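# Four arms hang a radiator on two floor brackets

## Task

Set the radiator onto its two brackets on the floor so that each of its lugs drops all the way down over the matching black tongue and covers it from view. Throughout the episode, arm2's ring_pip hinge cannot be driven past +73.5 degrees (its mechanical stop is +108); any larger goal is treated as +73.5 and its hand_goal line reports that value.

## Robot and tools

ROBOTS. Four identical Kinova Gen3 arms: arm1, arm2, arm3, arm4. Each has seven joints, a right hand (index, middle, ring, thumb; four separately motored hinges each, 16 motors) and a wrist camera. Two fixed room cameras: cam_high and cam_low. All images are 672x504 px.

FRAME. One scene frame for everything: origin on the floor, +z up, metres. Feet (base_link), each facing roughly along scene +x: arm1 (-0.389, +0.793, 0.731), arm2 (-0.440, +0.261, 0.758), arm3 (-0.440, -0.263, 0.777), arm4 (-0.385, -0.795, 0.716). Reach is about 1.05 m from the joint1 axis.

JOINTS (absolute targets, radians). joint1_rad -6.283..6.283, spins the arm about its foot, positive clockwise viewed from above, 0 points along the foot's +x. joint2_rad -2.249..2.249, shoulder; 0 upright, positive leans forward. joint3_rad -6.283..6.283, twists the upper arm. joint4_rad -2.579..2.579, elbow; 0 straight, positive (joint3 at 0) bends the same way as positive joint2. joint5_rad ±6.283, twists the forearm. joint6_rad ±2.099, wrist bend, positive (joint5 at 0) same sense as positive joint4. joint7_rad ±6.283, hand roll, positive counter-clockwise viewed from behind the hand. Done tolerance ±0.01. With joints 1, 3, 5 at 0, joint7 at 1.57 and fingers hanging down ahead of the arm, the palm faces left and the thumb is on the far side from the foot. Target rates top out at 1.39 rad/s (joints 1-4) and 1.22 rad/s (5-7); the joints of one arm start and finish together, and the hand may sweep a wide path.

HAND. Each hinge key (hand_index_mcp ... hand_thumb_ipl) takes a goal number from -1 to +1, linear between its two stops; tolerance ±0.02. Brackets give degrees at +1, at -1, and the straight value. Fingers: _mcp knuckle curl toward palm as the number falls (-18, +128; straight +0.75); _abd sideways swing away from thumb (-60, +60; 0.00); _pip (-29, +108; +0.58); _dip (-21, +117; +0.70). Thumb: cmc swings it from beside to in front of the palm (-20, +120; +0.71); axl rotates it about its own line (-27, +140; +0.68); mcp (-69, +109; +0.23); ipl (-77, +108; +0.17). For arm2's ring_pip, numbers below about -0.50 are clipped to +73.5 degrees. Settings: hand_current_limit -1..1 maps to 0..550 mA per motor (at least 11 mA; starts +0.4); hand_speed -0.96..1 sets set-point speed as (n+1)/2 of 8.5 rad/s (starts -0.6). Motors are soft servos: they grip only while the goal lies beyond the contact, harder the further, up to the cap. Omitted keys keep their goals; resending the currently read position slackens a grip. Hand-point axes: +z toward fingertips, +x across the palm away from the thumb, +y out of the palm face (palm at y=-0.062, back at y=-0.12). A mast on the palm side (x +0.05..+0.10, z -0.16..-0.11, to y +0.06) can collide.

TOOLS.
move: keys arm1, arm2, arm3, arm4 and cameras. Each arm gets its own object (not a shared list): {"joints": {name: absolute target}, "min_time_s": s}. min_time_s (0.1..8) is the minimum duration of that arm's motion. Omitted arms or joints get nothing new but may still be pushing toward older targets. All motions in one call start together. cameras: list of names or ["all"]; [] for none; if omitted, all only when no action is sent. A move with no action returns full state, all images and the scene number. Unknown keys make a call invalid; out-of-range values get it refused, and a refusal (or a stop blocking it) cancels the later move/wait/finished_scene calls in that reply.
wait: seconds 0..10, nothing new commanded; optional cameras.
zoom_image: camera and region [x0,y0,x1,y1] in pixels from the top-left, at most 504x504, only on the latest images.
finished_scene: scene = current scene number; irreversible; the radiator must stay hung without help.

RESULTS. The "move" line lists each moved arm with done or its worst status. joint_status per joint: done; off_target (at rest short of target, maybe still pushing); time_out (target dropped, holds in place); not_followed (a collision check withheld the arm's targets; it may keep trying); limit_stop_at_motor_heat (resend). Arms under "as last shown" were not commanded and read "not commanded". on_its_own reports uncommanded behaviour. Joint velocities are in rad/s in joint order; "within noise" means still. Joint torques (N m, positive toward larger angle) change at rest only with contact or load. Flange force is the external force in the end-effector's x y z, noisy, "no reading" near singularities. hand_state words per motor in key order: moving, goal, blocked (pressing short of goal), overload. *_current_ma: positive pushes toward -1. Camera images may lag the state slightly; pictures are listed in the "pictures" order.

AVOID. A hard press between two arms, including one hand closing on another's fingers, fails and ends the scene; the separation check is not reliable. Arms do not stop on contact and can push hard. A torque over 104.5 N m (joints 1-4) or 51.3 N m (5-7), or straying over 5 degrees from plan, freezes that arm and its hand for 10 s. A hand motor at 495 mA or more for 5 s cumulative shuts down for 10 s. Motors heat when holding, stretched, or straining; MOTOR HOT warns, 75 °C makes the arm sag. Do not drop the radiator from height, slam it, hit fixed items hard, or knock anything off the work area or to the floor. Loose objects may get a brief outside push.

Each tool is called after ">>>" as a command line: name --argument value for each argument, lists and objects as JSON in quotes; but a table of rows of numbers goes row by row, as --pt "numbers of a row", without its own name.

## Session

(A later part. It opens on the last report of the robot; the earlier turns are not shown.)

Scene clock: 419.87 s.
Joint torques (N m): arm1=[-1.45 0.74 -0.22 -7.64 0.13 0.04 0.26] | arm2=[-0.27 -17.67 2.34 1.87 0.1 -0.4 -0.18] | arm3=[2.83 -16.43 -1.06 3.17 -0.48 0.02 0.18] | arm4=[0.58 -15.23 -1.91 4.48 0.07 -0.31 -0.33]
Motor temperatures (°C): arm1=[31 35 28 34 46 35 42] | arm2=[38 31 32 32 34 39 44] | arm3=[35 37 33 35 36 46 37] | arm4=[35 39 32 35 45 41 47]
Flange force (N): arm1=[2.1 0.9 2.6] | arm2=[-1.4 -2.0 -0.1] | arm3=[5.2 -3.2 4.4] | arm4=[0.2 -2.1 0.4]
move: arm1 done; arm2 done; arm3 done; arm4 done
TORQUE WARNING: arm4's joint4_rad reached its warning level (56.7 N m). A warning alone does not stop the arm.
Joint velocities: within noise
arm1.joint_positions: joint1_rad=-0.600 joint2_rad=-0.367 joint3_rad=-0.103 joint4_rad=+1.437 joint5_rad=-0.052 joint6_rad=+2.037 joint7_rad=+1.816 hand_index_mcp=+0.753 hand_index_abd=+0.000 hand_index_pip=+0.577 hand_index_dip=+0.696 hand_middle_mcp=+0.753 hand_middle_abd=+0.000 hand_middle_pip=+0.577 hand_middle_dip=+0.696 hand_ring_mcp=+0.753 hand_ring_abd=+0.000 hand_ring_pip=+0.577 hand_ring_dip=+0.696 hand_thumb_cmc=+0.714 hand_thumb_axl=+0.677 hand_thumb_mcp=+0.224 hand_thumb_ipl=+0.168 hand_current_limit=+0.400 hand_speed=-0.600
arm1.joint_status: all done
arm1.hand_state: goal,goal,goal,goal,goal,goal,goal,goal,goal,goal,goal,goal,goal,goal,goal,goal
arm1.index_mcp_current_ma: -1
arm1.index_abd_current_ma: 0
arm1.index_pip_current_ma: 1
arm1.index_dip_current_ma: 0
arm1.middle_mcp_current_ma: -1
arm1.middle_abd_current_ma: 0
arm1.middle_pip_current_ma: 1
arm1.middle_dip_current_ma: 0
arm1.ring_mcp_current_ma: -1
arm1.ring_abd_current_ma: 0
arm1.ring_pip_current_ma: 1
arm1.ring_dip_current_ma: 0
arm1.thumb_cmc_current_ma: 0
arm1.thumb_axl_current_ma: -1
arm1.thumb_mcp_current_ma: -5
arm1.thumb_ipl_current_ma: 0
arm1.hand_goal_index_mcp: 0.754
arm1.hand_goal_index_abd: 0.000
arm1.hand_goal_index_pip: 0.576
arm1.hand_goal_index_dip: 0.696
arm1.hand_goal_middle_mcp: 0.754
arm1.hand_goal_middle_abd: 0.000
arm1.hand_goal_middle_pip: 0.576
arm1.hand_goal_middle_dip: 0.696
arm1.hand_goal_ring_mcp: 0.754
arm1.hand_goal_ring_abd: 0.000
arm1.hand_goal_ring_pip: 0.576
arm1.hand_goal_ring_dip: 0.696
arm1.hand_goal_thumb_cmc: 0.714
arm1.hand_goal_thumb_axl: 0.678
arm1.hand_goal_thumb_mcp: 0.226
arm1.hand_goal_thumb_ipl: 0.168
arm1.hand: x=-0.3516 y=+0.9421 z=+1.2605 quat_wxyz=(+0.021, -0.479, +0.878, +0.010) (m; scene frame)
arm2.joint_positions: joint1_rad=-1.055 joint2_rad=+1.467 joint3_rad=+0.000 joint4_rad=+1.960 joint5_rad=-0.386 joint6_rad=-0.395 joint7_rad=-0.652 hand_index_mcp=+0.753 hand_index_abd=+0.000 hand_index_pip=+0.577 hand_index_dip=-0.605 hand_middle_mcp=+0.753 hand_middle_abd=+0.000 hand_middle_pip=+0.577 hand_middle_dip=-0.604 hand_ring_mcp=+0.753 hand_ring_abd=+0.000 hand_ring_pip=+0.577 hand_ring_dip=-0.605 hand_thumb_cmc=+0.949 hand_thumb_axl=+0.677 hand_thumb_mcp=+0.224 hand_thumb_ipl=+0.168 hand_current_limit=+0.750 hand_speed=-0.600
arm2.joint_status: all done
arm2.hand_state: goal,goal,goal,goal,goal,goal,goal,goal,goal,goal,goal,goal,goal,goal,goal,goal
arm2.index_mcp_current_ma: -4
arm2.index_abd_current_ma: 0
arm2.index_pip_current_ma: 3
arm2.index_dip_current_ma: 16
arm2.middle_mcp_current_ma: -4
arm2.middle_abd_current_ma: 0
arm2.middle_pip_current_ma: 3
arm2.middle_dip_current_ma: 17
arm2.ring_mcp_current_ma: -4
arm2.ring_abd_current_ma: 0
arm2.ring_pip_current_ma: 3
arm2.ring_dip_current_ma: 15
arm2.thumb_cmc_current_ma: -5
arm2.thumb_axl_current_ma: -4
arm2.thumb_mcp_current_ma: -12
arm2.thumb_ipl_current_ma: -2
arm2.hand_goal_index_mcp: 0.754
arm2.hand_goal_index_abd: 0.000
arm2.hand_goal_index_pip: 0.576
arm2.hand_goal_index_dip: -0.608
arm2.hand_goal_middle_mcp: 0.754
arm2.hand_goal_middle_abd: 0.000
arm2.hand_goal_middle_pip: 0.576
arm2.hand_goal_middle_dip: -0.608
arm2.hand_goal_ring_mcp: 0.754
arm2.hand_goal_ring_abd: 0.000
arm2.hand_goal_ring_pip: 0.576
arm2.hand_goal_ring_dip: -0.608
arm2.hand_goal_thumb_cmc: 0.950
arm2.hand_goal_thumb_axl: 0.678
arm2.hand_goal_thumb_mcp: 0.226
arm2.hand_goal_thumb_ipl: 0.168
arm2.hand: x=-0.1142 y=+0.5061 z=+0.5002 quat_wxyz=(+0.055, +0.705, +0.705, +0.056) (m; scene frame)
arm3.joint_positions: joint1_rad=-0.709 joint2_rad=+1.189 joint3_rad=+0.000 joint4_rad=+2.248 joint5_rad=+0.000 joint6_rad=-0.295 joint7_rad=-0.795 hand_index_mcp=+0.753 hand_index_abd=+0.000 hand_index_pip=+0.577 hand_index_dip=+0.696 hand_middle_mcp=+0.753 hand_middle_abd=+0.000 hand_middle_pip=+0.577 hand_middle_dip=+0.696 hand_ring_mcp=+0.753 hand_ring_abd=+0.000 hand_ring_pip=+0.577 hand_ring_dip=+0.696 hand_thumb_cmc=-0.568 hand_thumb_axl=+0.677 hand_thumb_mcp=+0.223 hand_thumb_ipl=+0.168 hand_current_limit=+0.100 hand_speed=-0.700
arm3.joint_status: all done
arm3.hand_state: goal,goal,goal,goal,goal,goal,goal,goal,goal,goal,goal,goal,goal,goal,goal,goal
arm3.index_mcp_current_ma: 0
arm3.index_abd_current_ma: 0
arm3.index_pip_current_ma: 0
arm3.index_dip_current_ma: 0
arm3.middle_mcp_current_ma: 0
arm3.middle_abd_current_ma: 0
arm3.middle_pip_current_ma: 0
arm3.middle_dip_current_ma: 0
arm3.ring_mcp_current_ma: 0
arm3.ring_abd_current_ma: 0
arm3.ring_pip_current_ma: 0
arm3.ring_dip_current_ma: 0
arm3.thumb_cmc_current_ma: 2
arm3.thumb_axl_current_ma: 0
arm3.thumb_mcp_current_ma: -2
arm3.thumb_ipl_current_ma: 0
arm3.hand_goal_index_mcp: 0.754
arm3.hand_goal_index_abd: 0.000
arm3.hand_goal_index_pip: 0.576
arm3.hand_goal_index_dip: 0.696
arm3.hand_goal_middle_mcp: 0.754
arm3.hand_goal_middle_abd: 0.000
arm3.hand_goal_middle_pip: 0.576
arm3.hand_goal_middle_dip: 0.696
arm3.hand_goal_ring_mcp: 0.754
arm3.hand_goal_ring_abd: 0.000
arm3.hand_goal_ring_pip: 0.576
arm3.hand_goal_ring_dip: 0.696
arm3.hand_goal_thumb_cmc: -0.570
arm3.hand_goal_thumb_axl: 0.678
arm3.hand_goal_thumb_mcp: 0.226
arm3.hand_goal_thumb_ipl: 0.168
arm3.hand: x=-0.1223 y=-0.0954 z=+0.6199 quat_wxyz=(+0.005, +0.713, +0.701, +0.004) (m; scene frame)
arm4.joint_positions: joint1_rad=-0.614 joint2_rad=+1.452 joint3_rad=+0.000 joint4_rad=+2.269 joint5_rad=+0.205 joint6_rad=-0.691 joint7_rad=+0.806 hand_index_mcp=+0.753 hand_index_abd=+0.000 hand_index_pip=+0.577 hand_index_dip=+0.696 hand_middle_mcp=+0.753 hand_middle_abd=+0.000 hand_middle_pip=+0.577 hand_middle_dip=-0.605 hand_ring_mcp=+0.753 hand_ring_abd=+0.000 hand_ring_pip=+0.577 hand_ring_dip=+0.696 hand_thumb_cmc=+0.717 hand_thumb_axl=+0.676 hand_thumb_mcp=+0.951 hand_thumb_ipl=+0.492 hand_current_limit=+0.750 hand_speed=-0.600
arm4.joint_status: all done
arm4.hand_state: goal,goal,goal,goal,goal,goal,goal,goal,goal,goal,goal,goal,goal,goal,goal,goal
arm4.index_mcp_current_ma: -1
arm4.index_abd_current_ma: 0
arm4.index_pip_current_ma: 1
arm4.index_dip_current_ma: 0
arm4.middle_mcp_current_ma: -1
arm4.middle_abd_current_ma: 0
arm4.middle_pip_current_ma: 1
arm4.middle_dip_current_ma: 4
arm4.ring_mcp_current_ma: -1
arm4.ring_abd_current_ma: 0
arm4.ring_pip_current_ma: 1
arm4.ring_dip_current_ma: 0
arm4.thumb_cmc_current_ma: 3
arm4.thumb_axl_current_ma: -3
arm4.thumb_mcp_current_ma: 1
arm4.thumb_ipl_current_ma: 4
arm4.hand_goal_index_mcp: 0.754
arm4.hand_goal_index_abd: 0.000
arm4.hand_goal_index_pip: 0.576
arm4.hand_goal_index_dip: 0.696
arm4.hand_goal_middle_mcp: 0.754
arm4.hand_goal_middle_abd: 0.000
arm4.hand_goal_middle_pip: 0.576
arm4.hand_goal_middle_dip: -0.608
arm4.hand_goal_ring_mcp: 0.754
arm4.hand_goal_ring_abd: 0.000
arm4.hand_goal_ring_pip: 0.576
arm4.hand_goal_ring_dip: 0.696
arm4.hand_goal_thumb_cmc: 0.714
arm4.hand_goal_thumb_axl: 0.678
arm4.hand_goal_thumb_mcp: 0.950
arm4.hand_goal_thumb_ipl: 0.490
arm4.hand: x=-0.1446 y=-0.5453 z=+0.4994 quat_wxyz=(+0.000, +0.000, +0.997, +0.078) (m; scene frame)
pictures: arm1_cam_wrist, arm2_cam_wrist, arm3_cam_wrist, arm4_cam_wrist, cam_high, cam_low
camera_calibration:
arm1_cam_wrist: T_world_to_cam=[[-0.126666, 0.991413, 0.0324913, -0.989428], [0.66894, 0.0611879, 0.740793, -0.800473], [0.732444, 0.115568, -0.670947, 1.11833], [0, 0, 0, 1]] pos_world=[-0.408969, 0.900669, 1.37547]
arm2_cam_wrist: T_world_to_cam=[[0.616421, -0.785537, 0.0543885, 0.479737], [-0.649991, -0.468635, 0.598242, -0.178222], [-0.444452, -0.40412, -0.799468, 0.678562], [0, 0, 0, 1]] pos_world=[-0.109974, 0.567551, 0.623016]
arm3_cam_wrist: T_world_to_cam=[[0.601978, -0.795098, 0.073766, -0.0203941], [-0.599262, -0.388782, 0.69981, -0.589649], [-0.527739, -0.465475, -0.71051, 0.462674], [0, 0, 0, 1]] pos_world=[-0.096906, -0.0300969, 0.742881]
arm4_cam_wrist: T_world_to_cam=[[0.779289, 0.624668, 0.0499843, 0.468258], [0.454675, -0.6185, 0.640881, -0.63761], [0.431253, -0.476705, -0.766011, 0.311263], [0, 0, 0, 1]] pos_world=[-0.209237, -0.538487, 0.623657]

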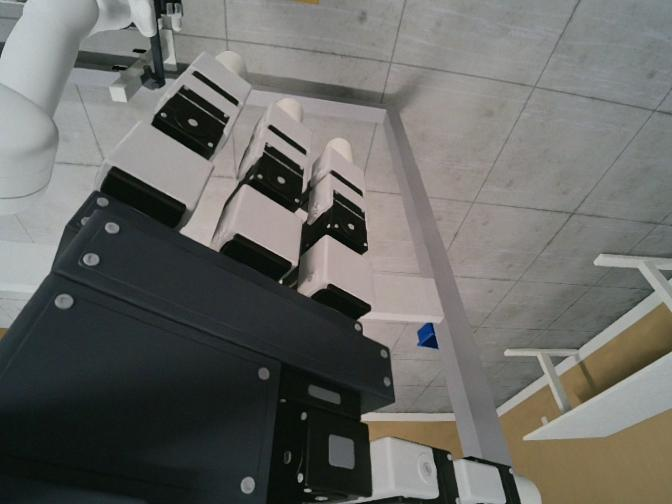

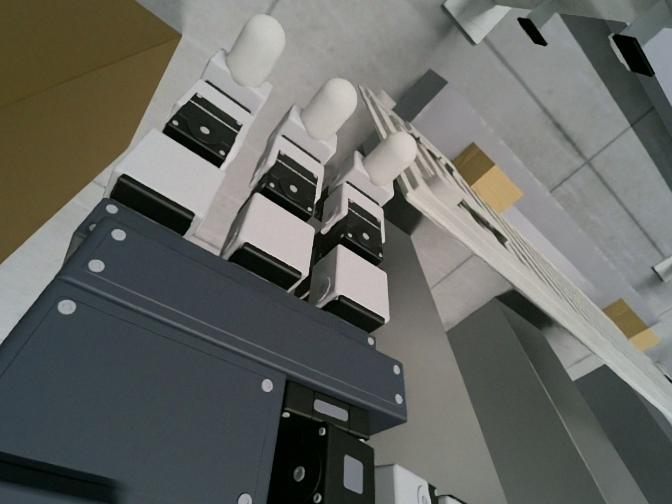

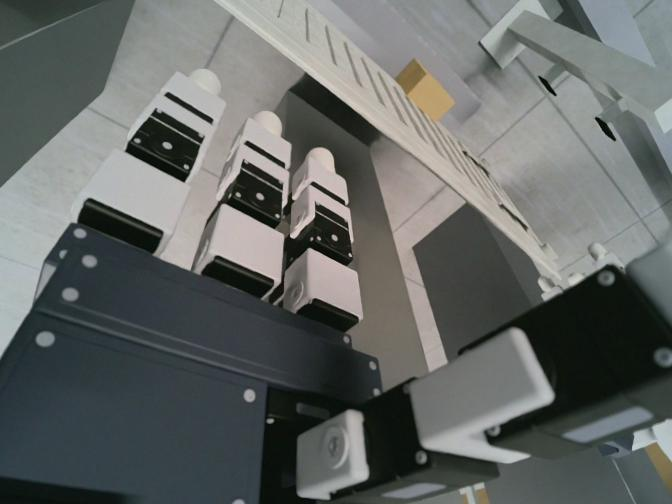

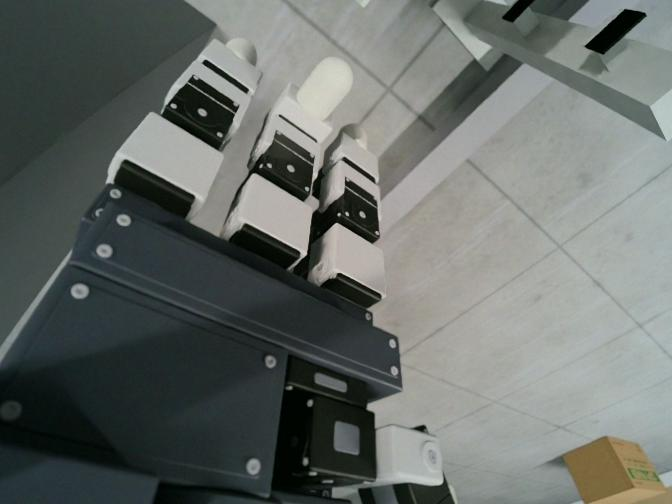

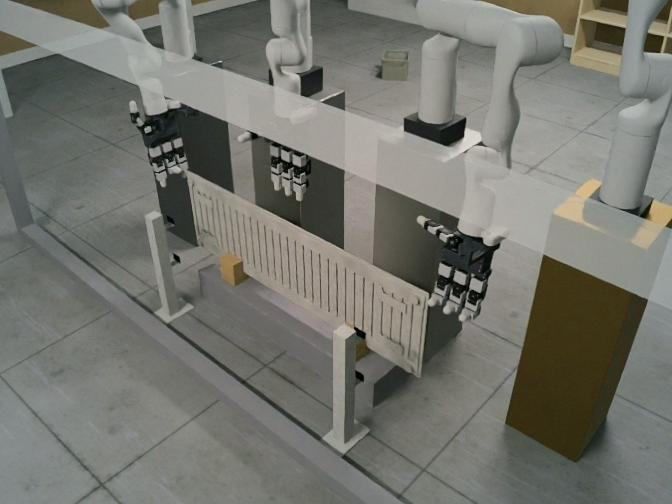

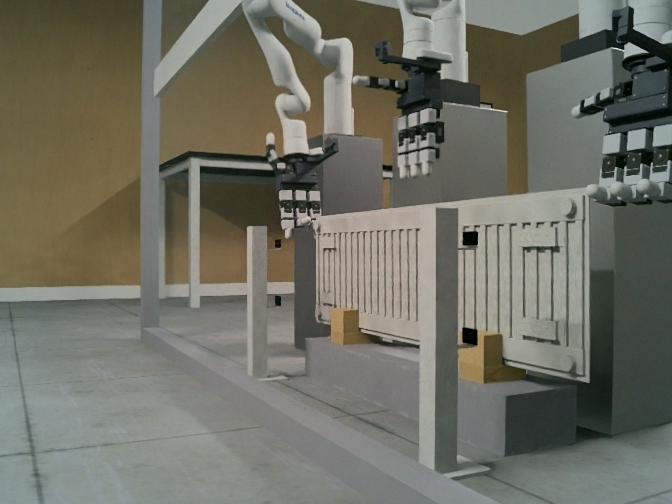

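>>> move --arm2 '{"joints":{"joint1_rad":-1.0438,"joint2_rad":2.2239,"joint3_rad":0,"joint4_rad":0.93,"joint5_rad":-0.9829,"joint6_rad":-0.1736,"joint7_rad":-0.0233},"min_time_s":3}' --arm4 '{"joints":{"joint1_rad":-0.6144,"joint2_rad":1.8174,"joint3_rad":0,"joint4_rad":1.8591,"joint5_rad":0.2167,"joint6_rad":-0.6483,"joint7_rad":0.7908},"min_time_s":3}' --arm3 '{"joints":{"joint1_rad":-0.7132,"joint2_rad":1.5341,"joint3_rad":0,"joint4_rad":2.0079,"joint5_rad":0,"joint6_rad":-0.4004,"joint7_rad":-0.7992},"min_time_s":3}' --cameras '["cam_low","cam_high"]'

>>> move --arm2 '{"joints":{"joint1_rad":-0.9597,"joint2_rad":2.2299,"joint3_rad":0,"joint4_rad":1.0331,"joint5_rad":-0.5664,"joint6_rad":-0.2566,"joint7_rad":-0.3632},"min_time_s":1.5}' --arm4 '{"joints":{"joint1_rad":-0.6149,"joint2_rad":2.14,"joint3_rad":0,"joint4_rad":1.3413,"joint5_rad":0.297,"joint6_rad":-0.4594,"joint7_rad":0.6962},"min_time_s":2}' --arm3 '{"joints":{"joint1_rad":-0.7172,"joint2_rad":1.8157,"joint3_rad":0,"joint4_rad":1.6876,"joint5_rad":0,"joint6_rad":-0.3617,"joint7_rad":-0.8032},"min_time_s":3}' --cameras '["all"]'

Scene clock: 470.70 s.
Joint torques (N m): arm1=[-1.48 0.74 -0.23 -7.64 0.14 0.03 0.26] | arm2=[-0.23 -15.92 2.09 -0.44 0.21 -0.54 -0.24] | arm3=[2.82 -17.02 -1.05 4 -0.52 0.03 0.17] | arm4=[0.64 -15.04 -1.74 4.22 0.13 -0.31 -0.33]
Motor temperatures (°C): arm1=[31 35 28 34 46 35 42] | arm2=[38 31 32 32 34 39 44] | arm3=[35 37 33 35 36 46 37] | arm4=[35 39 32 35 45 41 47]
Flange force (N): arm1=[2.2 0.8 2.6] | arm2=no reading | arm3=[4.2 -2.9 4.6] | arm4=[0.4 -1.2 0.4]
move: arm2 done; arm3 done; arm4 done
Joint velocities: within noise
arm1: as last shown
arm2.joint_positions: joint1_rad=-1.044 joint2_rad=+2.224 joint3_rad=+0.000 joint4_rad=+0.930 joint5_rad=-0.983 joint6_rad=-0.174 joint7_rad=-0.023 hand_index_mcp=+0.753 hand_index_abd=+0.000 hand_index_pip=+0.577 hand_index_dip=-0.605 hand_middle_mcp=+0.753 hand_middle_abd=+0.000 hand_middle_pip=+0.577 hand_middle_dip=-0.604 hand_ring_mcp=+0.753 hand_ring_abd=+0.000 hand_ring_pip=+0.577 hand_ring_dip=-0.605 hand_thumb_cmc=+0.949 hand_thumb_axl=+0.677 hand_thumb_mcp=+0.224 hand_thumb_ipl=+0.168 hand_current_limit=+0.750 hand_speed=-0.600
arm2.joint_status: all done
arm2.hand_state: goal,goal,goal,goal,goal,goal,goal,goal,goal,goal,goal,goal,goal,goal,goal,goal
arm2.index_mcp_current_ma: -4
arm2.index_abd_current_ma: 0
arm2.index_pip_current_ma: 3
arm2.index_dip_current_ma: 16
arm2.middle_mcp_current_ma: -4
arm2.middle_abd_current_ma: 0
arm2.middle_pip_current_ma: 3
arm2.middle_dip_current_ma: 17
arm2.ring_mcp_current_ma: -4
arm2.ring_abd_current_ma: 0
arm2.ring_pip_current_ma: 3
arm2.ring_dip_current_ma: 15
arm2.thumb_cmc_current_ma: -5
arm2.thumb_axl_current_ma: -4
arm2.thumb_mcp_current_ma: -12
arm2.thumb_ipl_current_ma: -2
arm2.hand_goal_index_mcp: 0.754
arm2.hand_goal_index_abd: 0.000
arm2.hand_goal_index_pip: 0.576
arm2.hand_goal_index_dip: -0.608
arm2.hand_goal_middle_mcp: 0.754
arm2.hand_goal_middle_abd: 0.000
arm2.hand_goal_middle_pip: 0.576
arm2.hand_goal_middle_dip: -0.608
arm2.hand_goal_ring_mcp: 0.754
arm2.hand_goal_ring_abd: 0.000
arm2.hand_goal_ring_pip: 0.576
arm2.hand_goal_ring_dip: -0.608
arm2.hand_goal_thumb_cmc: 0.950
arm2.hand_goal_thumb_axl: 0.678
arm2.hand_goal_thumb_mcp: 0.226
arm2.hand_goal_thumb_ipl: 0.168
arm2.hand: x=-0.1144 y=+0.5062 z=+0.1881 quat_wxyz=(+0.055, +0.705, +0.705, +0.056) (m; scene frame)
arm3.joint_positions: joint1_rad=-0.713 joint2_rad=+1.534 joint3_rad=+0.000 joint4_rad=+2.008 joint5_rad=+0.000 joint6_rad=-0.400 joint7_rad=-0.799 hand_index_mcp=+0.753 hand_index_abd=+0.000 hand_index_pip=+0.577 hand_index_dip=+0.696 hand_middle_mcp=+0.753 hand_middle_abd=+0.000 hand_middle_pip=+0.577 hand_middle_dip=+0.696 hand_ring_mcp=+0.753 hand_ring_abd=+0.000 hand_ring_pip=+0.577 hand_ring_dip=+0.696 hand_thumb_cmc=-0.568 hand_thumb_axl=+0.677 hand_thumb_mcp=+0.223 hand_thumb_ipl=+0.168 hand_current_limit=+0.100 hand_speed=-0.700
arm3.joint_status: all done
arm3.hand_state: goal,goal,goal,goal,goal,goal,goal,goal,goal,goal,goal,goal,goal,goal,goal,goal
arm3.index_mcp_current_ma: 0
arm3.index_abd_current_ma: 0
arm3.index_pip_current_ma: 0
arm3.index_dip_current_ma: 0
arm3.middle_mcp_current_ma: 0
arm3.middle_abd_current_ma: 0
arm3.middle_pip_current_ma: 0
arm3.middle_dip_current_ma: 0
arm3.ring_mcp_current_ma: 0
arm3.ring_abd_current_ma: 0
arm3.ring_pip_current_ma: 0
arm3.ring_dip_current_ma: 0
arm3.thumb_cmc_current_ma: 2
arm3.thumb_axl_current_ma: 0
arm3.thumb_mcp_current_ma: -2
arm3.thumb_ipl_current_ma: 0
arm3.hand_goal_index_mcp: 0.754
arm3.hand_goal_index_abd: 0.000
arm3.hand_goal_index_pip: 0.576
arm3.hand_goal_index_dip: 0.696
arm3.hand_goal_middle_mcp: 0.754
arm3.hand_goal_middle_abd: 0.000
arm3.hand_goal_middle_pip: 0.576
arm3.hand_goal_middle_dip: 0.696
arm3.hand_goal_ring_mcp: 0.754
arm3.hand_goal_ring_abd: 0.000
arm3.hand_goal_ring_pip: 0.576
arm3.hand_goal_ring_dip: 0.696
arm3.hand_goal_thumb_cmc: -0.570
arm3.hand_goal_thumb_axl: 0.678
arm3.hand_goal_thumb_mcp: 0.226
arm3.hand_goal_thumb_ipl: 0.168
arm3.hand: x=-0.1222 y=-0.0955 z=+0.4899 quat_wxyz=(+0.005, +0.713, +0.701, +0.004) (m; scene frame)
arm4.joint_positions: joint1_rad=-0.614 joint2_rad=+1.817 joint3_rad=+0.000 joint4_rad=+1.859 joint5_rad=+0.217 joint6_rad=-0.648 joint7_rad=+0.791 hand_index_mcp=+0.753 hand_index_abd=+0.000 hand_index_pip=+0.577 hand_index_dip=+0.696 hand_middle_mcp=+0.753 hand_middle_abd=+0.000 hand_middle_pip=+0.577 hand_middle_dip=-0.605 hand_ring_mcp=+0.753 hand_ring_abd=+0.000 hand_ring_pip=+0.577 hand_ring_dip=+0.696 hand_thumb_cmc=+0.717 hand_thumb_axl=+0.676 hand_thumb_mcp=+0.951 hand_thumb_ipl=+0.492 hand_current_limit=+0.750 hand_speed=-0.600
arm4.joint_status: all done
arm4.hand_state: goal,goal,goal,goal,goal,goal,goal,goal,goal,goal,goal,goal,goal,goal,goal,goal
arm4.index_mcp_current_ma: -1
arm4.index_abd_current_ma: 0
arm4.index_pip_current_ma: 1
arm4.index_dip_current_ma: 0
arm4.middle_mcp_current_ma: -1
arm4.middle_abd_current_ma: 0
arm4.middle_pip_current_ma: 1
arm4.middle_dip_current_ma: 4
arm4.ring_mcp_current_ma: -1
arm4.ring_abd_current_ma: 0
arm4.ring_pip_current_ma: 1
arm4.ring_dip_current_ma: 0
arm4.thumb_cmc_current_ma: 3
arm4.thumb_axl_current_ma: -3
arm4.thumb_mcp_current_ma: 1
arm4.thumb_ipl_current_ma: 4
arm4.hand_goal_index_mcp: 0.754
arm4.hand_goal_index_abd: 0.000
arm4.hand_goal_index_pip: 0.576
arm4.hand_goal_index_dip: 0.696
arm4.hand_goal_middle_mcp: 0.754
arm4.hand_goal_middle_abd: 0.000
arm4.hand_goal_middle_pip: 0.576
arm4.hand_goal_middle_dip: -0.608
arm4.hand_goal_ring_mcp: 0.754
arm4.hand_goal_ring_abd: 0.000
arm4.hand_goal_ring_pip: 0.576
arm4.hand_goal_ring_dip: 0.696
arm4.hand_goal_thumb_cmc: 0.714
arm4.hand_goal_thumb_axl: 0.678
arm4.hand_goal_thumb_mcp: 0.950
arm4.hand_goal_thumb_ipl: 0.490
arm4.hand: x=-0.1446 y=-0.5454 z=+0.3394 quat_wxyz=(+0.000, +0.000, +0.997, +0.078) (m; scene frame)
pictures: cam_high, cam_low

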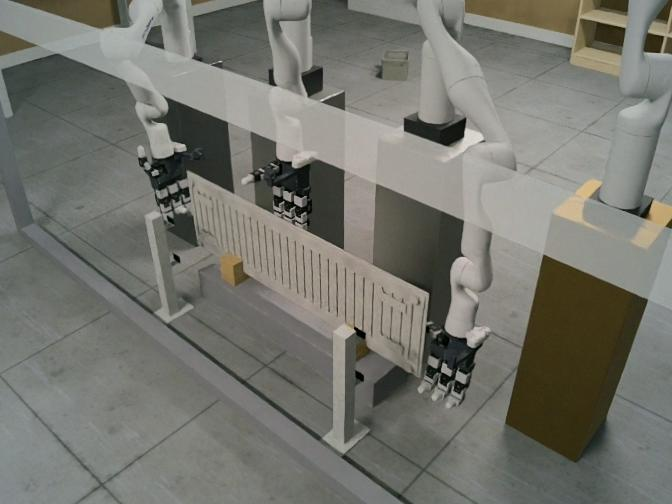

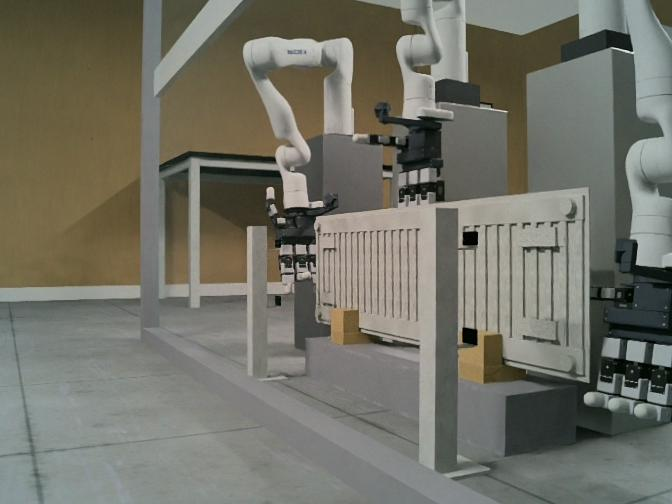

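Scene clock: 474.07 s.
Joint torques (N m): arm1=[-1.41 0.71 -0.22 -7.68 0.18 0.05 0.25] | arm2=[-0.23 -14.95 2.14 0.45 0.2 -0.48 -0.22] | arm3=[2.91 -16.75 -1.01 3.65 -0.51 -0.01 0.15] | arm4=[0.63 -13.93 -1.78 2.75 0.01 -0.3 -0.27]
Motor temperatures (°C): arm1=[31 35 28 34 46 35 42] | arm2=[38 31 32 32 34 39 44] | arm3=[35 37 33 35 36 46 37] | arm4=[35 39 32 35 45 41 47]
Flange force (N): arm1=[2.1 0.9 2.8] | arm2=[-1.9 -2.1 -3.1] | arm3=[4.5 -3.2 4.8] | arm4=[1.0 -0.9 -0.1]
move: arm2 done; arm3 done; arm4 done
Joint velocities: within noise
arm1: as last shown
arm2.joint_positions: joint1_rad=-0.960 joint2_rad=+2.230 joint3_rad=+0.000 joint4_rad=+1.033 joint5_rad=-0.566 joint6_rad=-0.257 joint7_rad=-0.363 hand_index_mcp=+0.753 hand_index_abd=+0.000 hand_index_pip=+0.577 hand_index_dip=-0.605 hand_middle_mcp=+0.753 hand_middle_abd=+0.000 hand_middle_pip=+0.577 hand_middle_dip=-0.604 hand_ring_mcp=+0.753 hand_ring_abd=+0.000 hand_ring_pip=+0.577 hand_ring_dip=-0.605 hand_thumb_cmc=+0.949 hand_thumb_axl=+0.677 hand_thumb_mcp=+0.224 hand_thumb_ipl=+0.168 hand_current_limit=+0.750 hand_speed=-0.600
arm2.joint_status: all done
arm2.hand_state: goal,goal,goal,goal,goal,goal,goal,goal,goal,goal,goal,goal,goal,goal,goal,goal
arm2.index_mcp_current_ma: -4
arm2.index_abd_current_ma: 0
arm2.index_pip_current_ma: 3
arm2.index_dip_current_ma: 16
arm2.middle_mcp_current_ma: -4
arm2.middle_abd_current_ma: 0
arm2.middle_pip_current_ma: 3
arm2.middle_dip_current_ma: 17
arm2.ring_mcp_current_ma: -4
arm2.ring_abd_current_ma: 0
arm2.ring_pip_current_ma: 3
arm2.ring_dip_current_ma: 15
arm2.thumb_cmc_current_ma: -5
arm2.thumb_axl_current_ma: -4
arm2.thumb_mcp_current_ma: -12
arm2.thumb_ipl_current_ma: -2
arm2.hand_goal_index_mcp: 0.754
arm2.hand_goal_index_abd: 0.000
arm2.hand_goal_index_pip: 0.576
arm2.hand_goal_index_dip: -0.608
arm2.hand_goal_middle_mcp: 0.754
arm2.hand_goal_middle_abd: 0.000
arm2.hand_goal_middle_pip: 0.576
arm2.hand_goal_middle_dip: -0.608
arm2.hand_goal_ring_mcp: 0.754
arm2.hand_goal_ring_abd: 0.000
arm2.hand_goal_ring_pip: 0.576
arm2.hand_goal_ring_dip: -0.608
arm2.hand_goal_thumb_cmc: 0.950
arm2.hand_goal_thumb_axl: 0.678
arm2.hand_goal_thumb_mcp: 0.226
arm2.hand_goal_thumb_ipl: 0.168
arm2.hand: x=-0.1142 y=+0.4602 z=+0.1881 quat_wxyz=(+0.055, +0.705, +0.705, +0.056) (m; scene frame)
arm3.joint_positions: joint1_rad=-0.717 joint2_rad=+1.816 joint3_rad=+0.000 joint4_rad=+1.688 joint5_rad=+0.000 joint6_rad=-0.362 joint7_rad=-0.803 hand_index_mcp=+0.753 hand_index_abd=+0.000 hand_index_pip=+0.577 hand_index_dip=+0.696 hand_middle_mcp=+0.753 hand_middle_abd=+0.000 hand_middle_pip=+0.577 hand_middle_dip=+0.696 hand_ring_mcp=+0.753 hand_ring_abd=+0.000 hand_ring_pip=+0.577 hand_ring_dip=+0.696 hand_thumb_cmc=-0.568 hand_thumb_axl=+0.677 hand_thumb_mcp=+0.223 hand_thumb_ipl=+0.168 hand_current_limit=+0.100 hand_speed=-0.700
arm3.joint_status: all done
arm3.hand_state: goal,goal,goal,goal,goal,goal,goal,goal,goal,goal,goal,goal,goal,goal,goal,goal
arm3.index_mcp_current_ma: 0
arm3.index_abd_current_ma: 0
arm3.index_pip_current_ma: 0
arm3.index_dip_current_ma: 0
arm3.middle_mcp_current_ma: 0
arm3.middle_abd_current_ma: 0
arm3.middle_pip_current_ma: 0
arm3.middle_dip_current_ma: 0
arm3.ring_mcp_current_ma: 0
arm3.ring_abd_current_ma: 0
arm3.ring_pip_current_ma: 0
arm3.ring_dip_current_ma: 0
arm3.thumb_cmc_current_ma: 2
arm3.thumb_axl_current_ma: 0
arm3.thumb_mcp_current_ma: -2
arm3.thumb_ipl_current_ma: 0
arm3.hand_goal_index_mcp: 0.754
arm3.hand_goal_index_abd: 0.000
arm3.hand_goal_index_pip: 0.576
arm3.hand_goal_index_dip: 0.696
arm3.hand_goal_middle_mcp: 0.754
arm3.hand_goal_middle_abd: 0.000
arm3.hand_goal_middle_pip: 0.576
arm3.hand_goal_middle_dip: 0.696
arm3.hand_goal_ring_mcp: 0.754
arm3.hand_goal_ring_abd: 0.000
arm3.hand_goal_ring_pip: 0.576
arm3.hand_goal_ring_dip: 0.696
arm3.hand_goal_thumb_cmc: -0.570
arm3.hand_goal_thumb_axl: 0.678
arm3.hand_goal_thumb_mcp: 0.226
arm3.hand_goal_thumb_ipl: 0.168
arm3.hand: x=-0.1221 y=-0.0955 z=+0.3679 quat_wxyz=(+0.005, +0.713, +0.701, +0.004) (m; scene frame)
arm4.joint_positions: joint1_rad=-0.615 joint2_rad=+2.140 joint3_rad=+0.000 joint4_rad=+1.341 joint5_rad=+0.297 joint6_rad=-0.459 joint7_rad=+0.696 hand_index_mcp=+0.753 hand_index_abd=+0.000 hand_index_pip=+0.577 hand_index_dip=+0.696 hand_middle_mcp=+0.753 hand_middle_abd=+0.000 hand_middle_pip=+0.577 hand_middle_dip=-0.605 hand_ring_mcp=+0.753 hand_ring_abd=+0.000 hand_ring_pip=+0.577 hand_ring_dip=+0.696 hand_thumb_cmc=+0.717 hand_thumb_axl=+0.676 hand_thumb_mcp=+0.951 hand_thumb_ipl=+0.492 hand_current_limit=+0.750 hand_speed=-0.600
arm4.joint_status: all done
arm4.hand_state: goal,goal,goal,goal,goal,goal,goal,goal,goal,goal,goal,goal,goal,goal,goal,goal
arm4.index_mcp_current_ma: -1
arm4.index_abd_current_ma: 0
arm4.index_pip_current_ma: 1
arm4.index_dip_current_ma: 0
arm4.middle_mcp_current_ma: -1
arm4.middle_abd_current_ma: 0
arm4.middle_pip_current_ma: 1
arm4.middle_dip_current_ma: 4
arm4.ring_mcp_current_ma: -1
arm4.ring_abd_current_ma: 0
arm4.ring_pip_current_ma: 1
arm4.ring_dip_current_ma: 0
arm4.thumb_cmc_current_ma: 3
arm4.thumb_axl_current_ma: -3
arm4.thumb_mcp_current_ma: 1
arm4.thumb_ipl_current_ma: 4
arm4.hand_goal_index_mcp: 0.754
arm4.hand_goal_index_abd: 0.000
arm4.hand_goal_index_pip: 0.576
arm4.hand_goal_index_dip: 0.696
arm4.hand_goal_middle_mcp: 0.754
arm4.hand_goal_middle_abd: 0.000
arm4.hand_goal_middle_pip: 0.576
arm4.hand_goal_middle_dip: -0.608
arm4.hand_goal_ring_mcp: 0.754
arm4.hand_goal_ring_abd: 0.000
arm4.hand_goal_ring_pip: 0.576
arm4.hand_goal_ring_dip: 0.696
arm4.hand_goal_thumb_cmc: 0.714
arm4.hand_goal_thumb_axl: 0.678
arm4.hand_goal_thumb_mcp: 0.950
arm4.hand_goal_thumb_ipl: 0.490
arm4.hand: x=-0.1446 y=-0.5455 z=+0.1894 quat_wxyz=(+0.000, +0.000, +0.997, +0.078) (m; scene frame)
pictures: arm1_cam_wrist, arm2_cam_wrist, arm3_cam_wrist, arm4_cam_wrist, cam_high, cam_low
camera_calibration:
arm1_cam_wrist: T_world_to_cam=[[-0.126666, 0.991413, 0.0324913, -0.989428], [0.66894, 0.0611879, 0.740793, -0.800473], [0.732444, 0.115568, -0.670947, 1.11833], [0, 0, 0, 1]] pos_world=[-0.408969, 0.900669, 1.37547]
arm2_cam_wrist: T_world_to_cam=[[0.616345, -0.785596, 0.0543831, 0.46068], [-0.650007, -0.468551, 0.59829, -0.0130816], [-0.444533, -0.404103, -0.799432, 0.41047], [0, 0, 0, 1]] pos_world=[-0.109974, 0.521651, 0.310916]
arm3_cam_wrist: T_world_to_cam=[[0.601934, -0.795126, 0.0738263, -0.0019792], [-0.599273, -0.388687, 0.699853, -0.413295], [-0.527776, -0.465508, -0.710461, 0.283604], [0, 0, 0, 1]] pos_world=[-0.0968058, -0.0301965, 0.490881]
arm4_cam_wrist: T_world_to_cam=[[0.779411, 0.624517, 0.0499663, 0.483848], [0.454561, -0.618578, 0.640886, -0.438956], [0.431153, -0.476801, -0.766008, 0.073645], [0, 0, 0, 1]] pos_world=[-0.209337, -0.538586, 0.313557]

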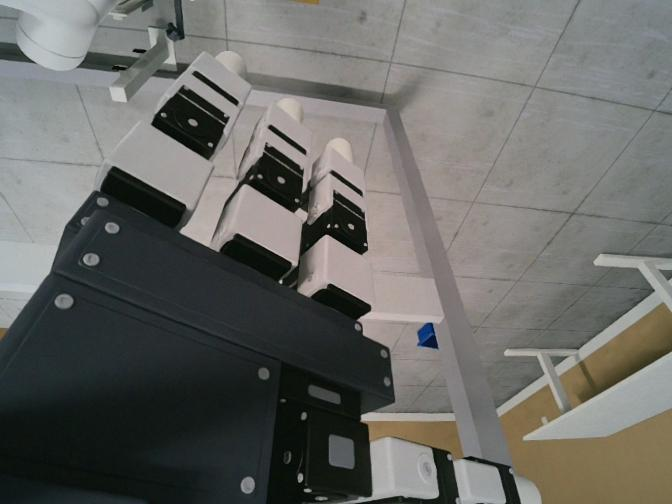

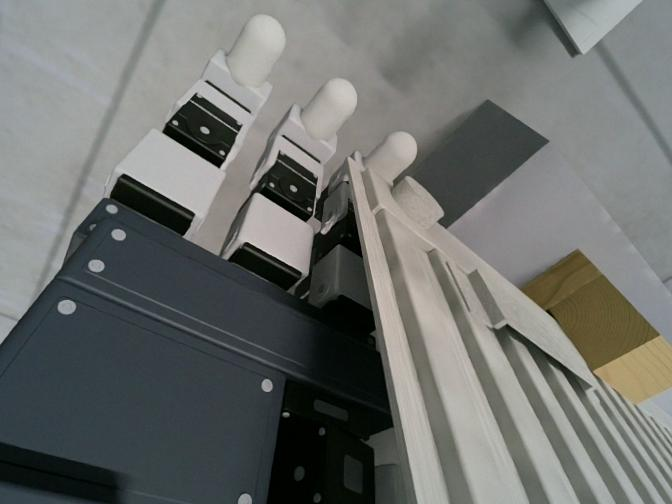

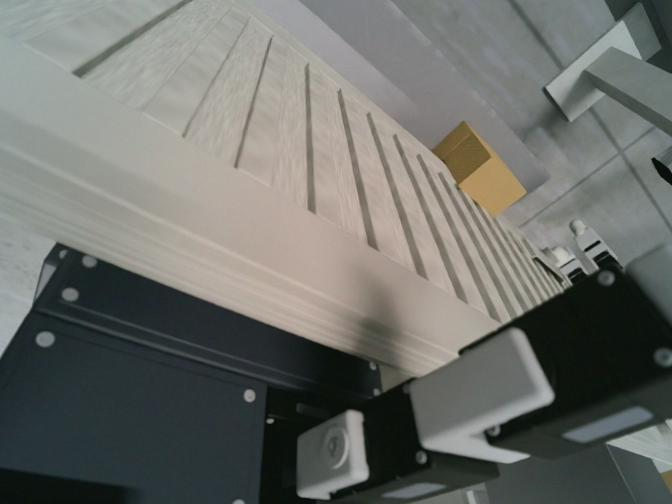

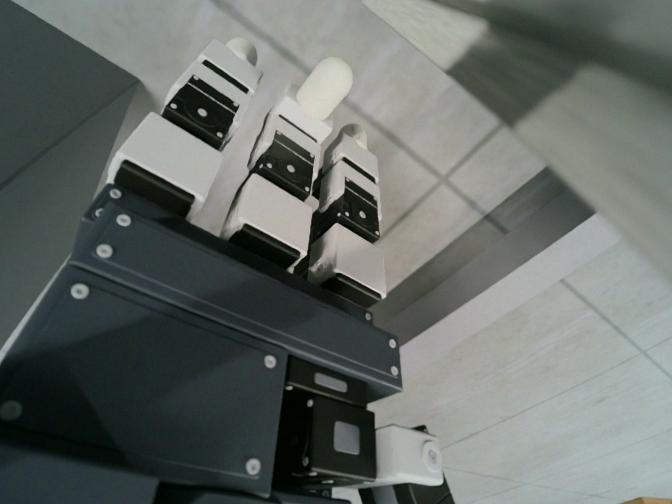

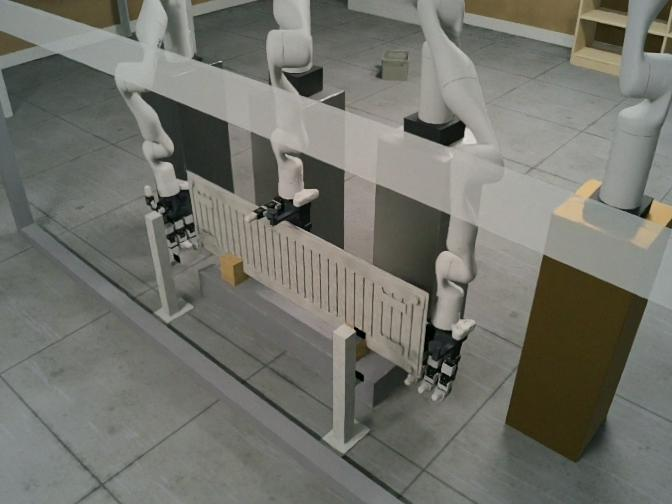

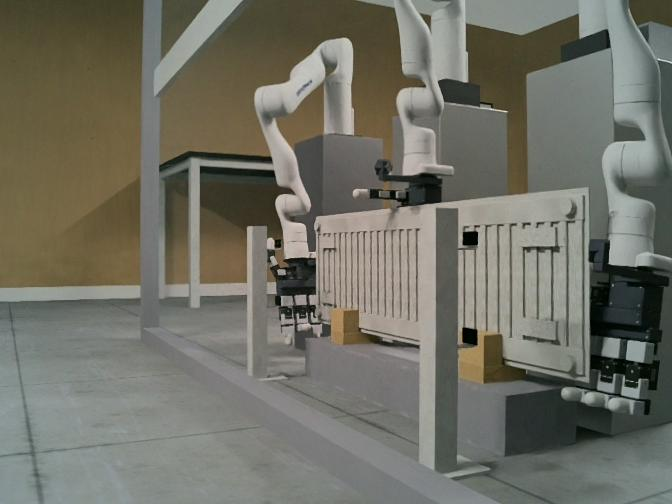

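>>> move --arm2 '{"joints":{"joint1_rad":-0.8511,"joint2_rad":2.2442,"joint3_rad":0,"joint4_rad":1.1134,"joint5_rad":-0.3743,"joint6_rad":-0.3491,"joint7_rad":-0.4521},"min_time_s":1.5}' --arm4 '{"joints":{"joint1_rad":-0.7997,"joint2_rad":2.113,"joint3_rad":0,"joint4_rad":1.2663,"joint5_rad":0.3002,"joint6_rad":-0.3774,"joint7_rad":0.4988},"min_time_s":2}' --cameras '["arm2_cam_wrist","arm4_cam_wrist","cam_low"]'

>>> move --arm2 '{"joints":{"joint1_rad":-0.8162,"joint2_rad":2.2385,"joint3_rad":0,"joint4_rad":1.0915,"joint5_rad":-0.3878,"joint6_rad":-0.3261,"joint7_rad":-0.4015},"min_time_s":1}' --arm3 '{"joints":{"joint1_rad":-0.6806,"joint2_rad":1.8062,"joint3_rad":0,"joint4_rad":1.6584,"joint5_rad":0,"joint6_rad":-0.323,"joint7_rad":-0.7666},"min_time_s":1.5}' --cameras '["arm2_cam_wrist","arm3_cam_wrist","arm4_cam_wrist","cam_low"]'

Scene clock: 484.73 s.
Joint torques (N m): arm1=[-1.5 0.74 -0.23 -7.68 0.14 0.1 0.23] | arm2=[-0.19 -13.95 2.03 1.2 0.12 -0.49 -0.2] | arm3=[2.86 -16.76 -1 3.66 -0.51 -0.01 0.15] | arm4=[0.55 -15.01 -1.82 1.92 -0.07 -0.36 -0.42]
Motor temperatures (°C): arm1=[31 35 28 34 46 35 42] | arm2=[38 31 32 32 34 39 44] | arm3=[35 37 33 34 36 46 37] | arm4=[35 39 32 35 45 41 47]
Flange force (N): arm1=[2.2 0.8 3.0] | arm2=[-0.2 -1.8 -2.1] | arm3=[4.4 -3.1 4.8] | arm4=[1.2 -0.9 -0.2]
move: arm2 done; arm4 done
Joint velocities: within noise
arm1, arm3: as last shown
arm2.joint_positions: joint1_rad=-0.851 joint2_rad=+2.244 joint3_rad=+0.000 joint4_rad=+1.113 joint5_rad=-0.374 joint6_rad=-0.349 joint7_rad=-0.452 hand_index_mcp=+0.753 hand_index_abd=+0.000 hand_index_pip=+0.577 hand_index_dip=-0.605 hand_middle_mcp=+0.753 hand_middle_abd=+0.000 hand_middle_pip=+0.577 hand_middle_dip=-0.604 hand_ring_mcp=+0.753 hand_ring_abd=+0.000 hand_ring_pip=+0.577 hand_ring_dip=-0.605 hand_thumb_cmc=+0.949 hand_thumb_axl=+0.677 hand_thumb_mcp=+0.224 hand_thumb_ipl=+0.168 hand_current_limit=+0.750 hand_speed=-0.600
arm2.joint_status: all done
arm2.hand_state: goal,goal,goal,goal,goal,goal,goal,goal,goal,goal,goal,goal,goal,goal,goal,goal
arm2.index_mcp_current_ma: -4
arm2.index_abd_current_ma: 0
arm2.index_pip_current_ma: 3
arm2.index_dip_current_ma: 16
arm2.middle_mcp_current_ma: -4
arm2.middle_abd_current_ma: 0
arm2.middle_pip_current_ma: 3
arm2.middle_dip_current_ma: 17
arm2.ring_mcp_current_ma: -4
arm2.ring_abd_current_ma: 0
arm2.ring_pip_current_ma: 3
arm2.ring_dip_current_ma: 15
arm2.thumb_cmc_current_ma: -5
arm2.thumb_axl_current_ma: -4
arm2.thumb_mcp_current_ma: -12
arm2.thumb_ipl_current_ma: -2
arm2.hand_goal_index_mcp: 0.754
arm2.hand_goal_index_abd: 0.000
arm2.hand_goal_index_pip: 0.576
arm2.hand_goal_index_dip: -0.608
arm2.hand_goal_middle_mcp: 0.754
arm2.hand_goal_middle_abd: 0.000
arm2.hand_goal_middle_pip: 0.576
arm2.hand_goal_middle_dip: -0.608
arm2.hand_goal_ring_mcp: 0.754
arm2.hand_goal_ring_abd: 0.000
arm2.hand_goal_ring_pip: 0.576
arm2.hand_goal_ring_dip: -0.608
arm2.hand_goal_thumb_cmc: 0.950
arm2.hand_goal_thumb_axl: 0.678
arm2.hand_goal_thumb_mcp: 0.226
arm2.hand_goal_thumb_ipl: 0.168
arm2.hand: x=-0.1142 y=+0.4135 z=+0.1881 quat_wxyz=(+0.055, +0.705, +0.705, +0.056) (m; scene frame)
arm4.joint_positions: joint1_rad=-0.800 joint2_rad=+2.113 joint3_rad=+0.000 joint4_rad=+1.266 joint5_rad=+0.300 joint6_rad=-0.377 joint7_rad=+0.499 hand_index_mcp=+0.753 hand_index_abd=+0.000 hand_index_pip=+0.577 hand_index_dip=+0.696 hand_middle_mcp=+0.753 hand_middle_abd=+0.000 hand_middle_pip=+0.577 hand_middle_dip=-0.605 hand_ring_mcp=+0.753 hand_ring_abd=+0.000 hand_ring_pip=+0.577 hand_ring_dip=+0.696 hand_thumb_cmc=+0.717 hand_thumb_axl=+0.676 hand_thumb_mcp=+0.951 hand_thumb_ipl=+0.492 hand_current_limit=+0.750 hand_speed=-0.600
arm4.joint_status: all done
arm4.hand_state: goal,goal,goal,goal,goal,goal,goal,goal,goal,goal,goal,goal,goal,goal,goal,goal
arm4.index_mcp_current_ma: -1
arm4.index_abd_current_ma: 0
arm4.index_pip_current_ma: 1
arm4.index_dip_current_ma: 0
arm4.middle_mcp_current_ma: -1
arm4.middle_abd_current_ma: 0
arm4.middle_pip_current_ma: 1
arm4.middle_dip_current_ma: 4
arm4.ring_mcp_current_ma: -1
arm4.ring_abd_current_ma: 0
arm4.ring_pip_current_ma: 1
arm4.ring_dip_current_ma: 0
arm4.thumb_cmc_current_ma: 3
arm4.thumb_axl_current_ma: -3
arm4.thumb_mcp_current_ma: 1
arm4.thumb_ipl_current_ma: 4
arm4.hand_goal_index_mcp: 0.754
arm4.hand_goal_index_abd: 0.000
arm4.hand_goal_index_pip: 0.576
arm4.hand_goal_index_dip: 0.696
arm4.hand_goal_middle_mcp: 0.754
arm4.hand_goal_middle_abd: 0.000
arm4.hand_goal_middle_pip: 0.576
arm4.hand_goal_middle_dip: -0.608
arm4.hand_goal_ring_mcp: 0.754
arm4.hand_goal_ring_abd: 0.000
arm4.hand_goal_ring_pip: 0.576
arm4.hand_goal_ring_dip: 0.696
arm4.hand_goal_thumb_cmc: 0.714
arm4.hand_goal_thumb_axl: 0.678
arm4.hand_goal_thumb_mcp: 0.950
arm4.hand_goal_thumb_ipl: 0.490
arm4.hand: x=-0.1446 y=-0.4812 z=+0.1893 quat_wxyz=(+0.000, +0.000, +0.997, +0.078) (m; scene frame)
pictures: arm2_cam_wrist, arm4_cam_wrist, cam_low
camera_calibration:
arm2_cam_wrist: T_world_to_cam=[[0.616308, -0.785621, 0.0544448, 0.423987], [-0.649976, -0.468424, 0.598423, -0.0350015], [-0.44463, -0.404201, -0.799328, 0.391522], [0, 0, 0, 1]] pos_world=[-0.109974, 0.474951, 0.310816]
arm4_cam_wrist: T_world_to_cam=[[0.779411, 0.624517, 0.0499663, 0.443552], [0.454561, -0.618578, 0.640886, -0.399165], [0.431153, -0.476801, -0.766008, 0.104308], [0, 0, 0, 1]] pos_world=[-0.209237, -0.474186, 0.313557]

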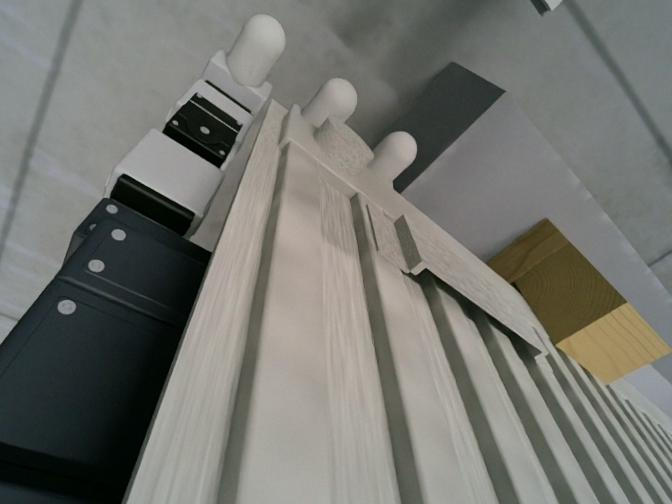

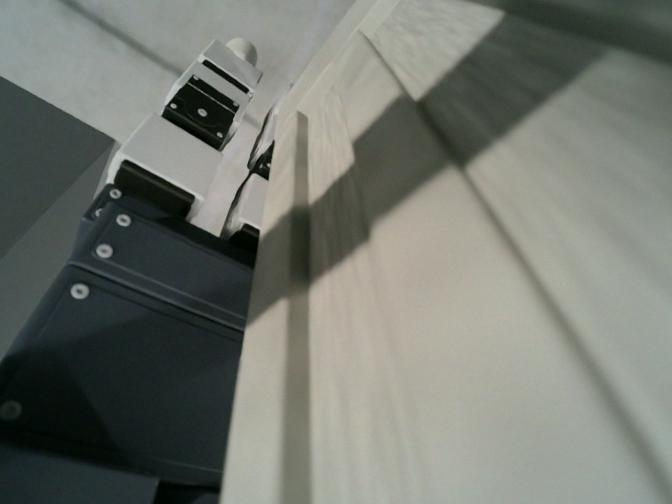

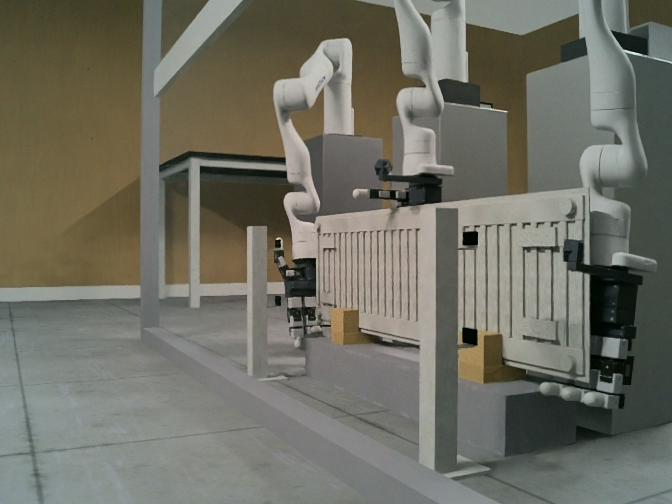

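Scene clock: 486.53 s.
Joint torques (N m): arm1=[-1.46 0.78 -0.21 -7.7 0.14 0.01 0.28] | arm2=[0.8 -17.7 5 -2.07 0.15 -2.51 0.08] | arm3=[4.1 -19.4 2.27 0.55 -0.62 -1.37 0.5] | arm4=[0.61 -15.05 -1.7 1.98 -0.03 -0.35 -0.32]
Motor temperatures (°C): arm1=[31 35 28 34 46 35 42] | arm2=[38 31 32 32 34 39 44] | arm3=[35 37 33 34 36 46 37] | arm4=[35 39 32 35 45 41 47]
Flange force (N): arm1=[2.3 1.0 2.8] | arm2=[0.2 -8.2 -5.7] | arm3=[5.8 -9.7 2.6] | arm4=[1.3 -0.6 0.2]
move: arm2 done; arm3 done
Joint velocities: within noise
arm1, arm4: as last shown
arm2.joint_positions: joint1_rad=-0.816 joint2_rad=+2.239 joint3_rad=+0.000 joint4_rad=+1.092 joint5_rad=-0.388 joint6_rad=-0.326 joint7_rad=-0.401 hand_index_mcp=+0.787 hand_index_abd=+0.002 hand_index_pip=+0.574 hand_index_dip=-0.605 hand_middle_mcp=+0.771 hand_middle_abd=+0.000 hand_middle_pip=+0.577 hand_middle_dip=-0.604 hand_ring_mcp=+0.753 hand_ring_abd=+0.000 hand_ring_pip=+0.577 hand_ring_dip=-0.605 hand_thumb_cmc=+0.949 hand_thumb_axl=+0.677 hand_thumb_mcp=+0.224 hand_thumb_ipl=+0.168 hand_current_limit=+0.750 hand_speed=-0.600
arm2.joint_status: all done
arm2.hand_state: blocked,goal,goal,goal,goal,goal,goal,goal,goal,goal,goal,goal,goal,goal,goal,goal
arm2.index_mcp_current_ma: 169
arm2.index_abd_current_ma: 8
arm2.index_pip_current_ma: -8
arm2.index_dip_current_ma: 16
arm2.middle_mcp_current_ma: 87
arm2.middle_abd_current_ma: 0
arm2.middle_pip_current_ma: 3
arm2.middle_dip_current_ma: 17
arm2.ring_mcp_current_ma: -4
arm2.ring_abd_current_ma: 0
arm2.ring_pip_current_ma: 3
arm2.ring_dip_current_ma: 15
arm2.thumb_cmc_current_ma: -4
arm2.thumb_axl_current_ma: -4
arm2.thumb_mcp_current_ma: -12
arm2.thumb_ipl_current_ma: -2
arm2.hand_goal_index_mcp: 0.754
arm2.hand_goal_index_abd: 0.000
arm2.hand_goal_index_pip: 0.576
arm2.hand_goal_index_dip: -0.608
arm2.hand_goal_middle_mcp: 0.754
arm2.hand_goal_middle_abd: 0.000
arm2.hand_goal_middle_pip: 0.576
arm2.hand_goal_middle_dip: -0.608
arm2.hand_goal_ring_mcp: 0.754
arm2.hand_goal_ring_abd: 0.000
arm2.hand_goal_ring_pip: 0.576
arm2.hand_goal_ring_dip: -0.608
arm2.hand_goal_thumb_cmc: 0.950
arm2.hand_goal_thumb_axl: 0.678
arm2.hand_goal_thumb_mcp: 0.226
arm2.hand_goal_thumb_ipl: 0.168
arm2.hand: x=-0.1012 y=+0.4135 z=+0.1881 quat_wxyz=(+0.055, +0.705, +0.705, +0.056) (m; scene frame)
arm3.joint_positions: joint1_rad=-0.681 joint2_rad=+1.806 joint3_rad=+0.000 joint4_rad=+1.658 joint5_rad=+0.000 joint6_rad=-0.323 joint7_rad=-0.767 hand_index_mcp=+0.760 hand_index_abd=+0.000 hand_index_pip=+0.580 hand_index_dip=+0.696 hand_middle_mcp=+0.753 hand_middle_abd=+0.000 hand_middle_pip=+0.577 hand_middle_dip=+0.696 hand_ring_mcp=+0.756 hand_ring_abd=+0.000 hand_ring_pip=+0.577 hand_ring_dip=+0.696 hand_thumb_cmc=-0.568 hand_thumb_axl=+0.677 hand_thumb_mcp=+0.223 hand_thumb_ipl=+0.168 hand_current_limit=+0.100 hand_speed=-0.700
arm3.joint_status: all done
arm3.hand_state: goal,goal,goal,goal,goal,goal,goal,goal,goal,goal,goal,goal,goal,goal,goal,goal
arm3.index_mcp_current_ma: 6
arm3.index_abd_current_ma: 0
arm3.index_pip_current_ma: 3
arm3.index_dip_current_ma: 0
arm3.middle_mcp_current_ma: 0
arm3.middle_abd_current_ma: 0
arm3.middle_pip_current_ma: 0
arm3.middle_dip_current_ma: 0
arm3.ring_mcp_current_ma: 2
arm3.ring_abd_current_ma: 0
arm3.ring_pip_current_ma: 0
arm3.ring_dip_current_ma: 0
arm3.thumb_cmc_current_ma: 2
arm3.thumb_axl_current_ma: 0
arm3.thumb_mcp_current_ma: -2
arm3.thumb_ipl_current_ma: 0
arm3.hand_goal_index_mcp: 0.754
arm3.hand_goal_index_abd: 0.000
arm3.hand_goal_index_pip: 0.576
arm3.hand_goal_index_dip: 0.696
arm3.hand_goal_middle_mcp: 0.754
arm3.hand_goal_middle_abd: 0.000
arm3.hand_goal_middle_pip: 0.576
arm3.hand_goal_middle_dip: 0.696
arm3.hand_goal_ring_mcp: 0.754
arm3.hand_goal_ring_abd: 0.000
arm3.hand_goal_ring_pip: 0.576
arm3.hand_goal_ring_dip: 0.696
arm3.hand_goal_thumb_cmc: -0.570
arm3.hand_goal_thumb_axl: 0.678
arm3.hand_goal_thumb_mcp: 0.226
arm3.hand_goal_thumb_ipl: 0.168
arm3.hand: x=-0.1062 y=-0.0955 z=+0.3679 quat_wxyz=(+0.005, +0.713, +0.701, +0.004) (m; scene frame)
arm4.hand: x=-0.1446 y=-0.4811 z=+0.1894 quat_wxyz=(+0.000, +0.000, +0.997, +0.078) (m; scene frame)
pictures: arm2_cam_wrist, arm3_cam_wrist, arm4_cam_wrist, cam_low
camera_calibration:
arm2_cam_wrist: T_world_to_cam=[[0.616423, -0.785533, 0.0544128, 0.415948], [-0.649921, -0.468557, 0.598378, -0.0265295], [-0.44455, -0.404218, -0.799364, 0.397409], [0, 0, 0, 1]] pos_world=[-0.0969741, 0.474951, 0.310916]
arm3_cam_wrist: T_world_to_cam=[[0.601948, -0.795114, 0.0738355, -0.0116927], [-0.599216, -0.388646, 0.699924, -0.403774], [-0.527824, -0.465562, -0.71039, 0.291961], [0, 0, 0, 1]] pos_world=[-0.0808056, -0.0302963, 0.490881]
arm4_cam_wrist: T_world_to_cam=[[0.779414, 0.624514, 0.0499703, 0.443549], [0.454556, -0.618582, 0.640886, -0.399167], [0.431153, -0.476801, -0.766008, 0.104308], [0, 0, 0, 1]] pos_world=[-0.209237, -0.474186, 0.313557]

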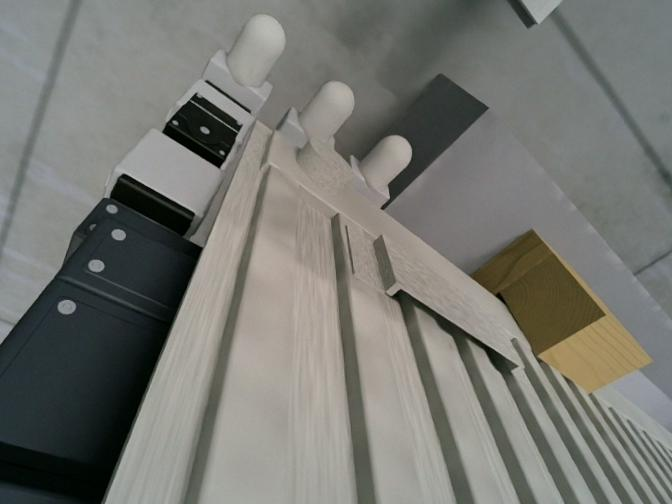

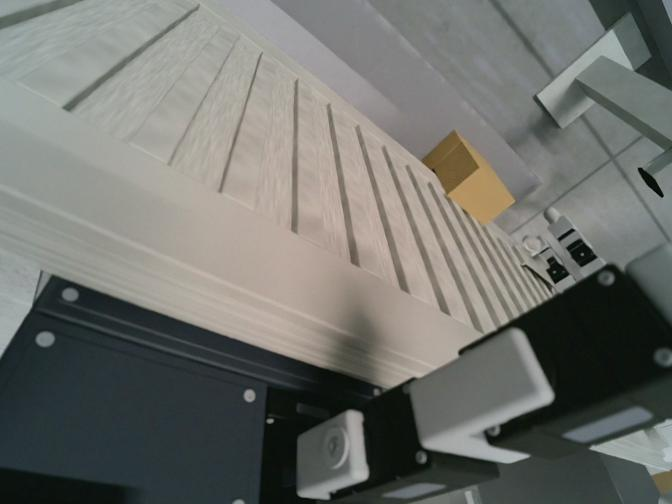

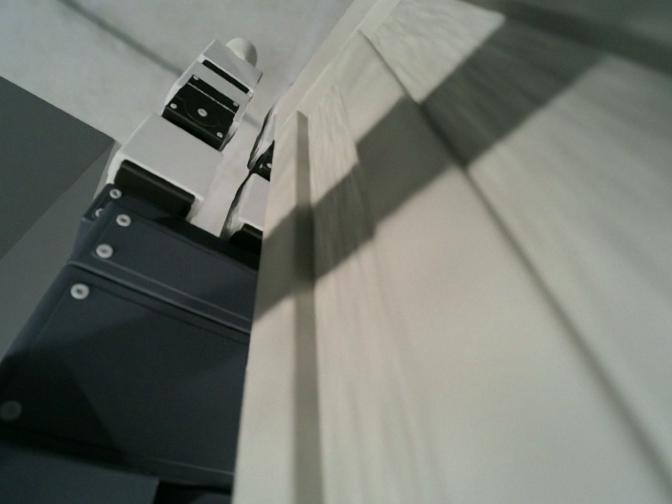

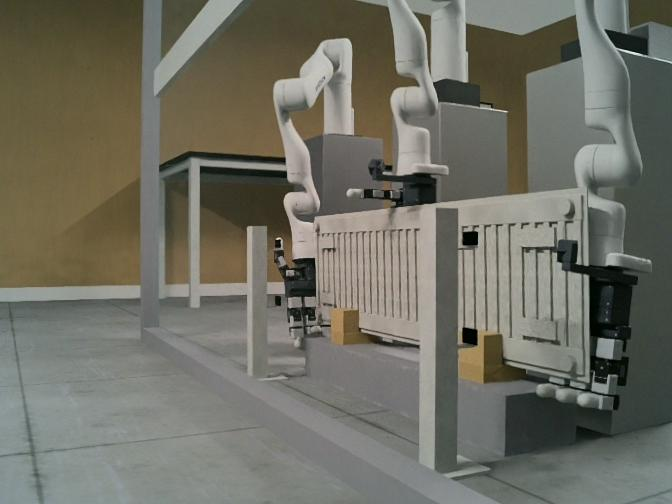

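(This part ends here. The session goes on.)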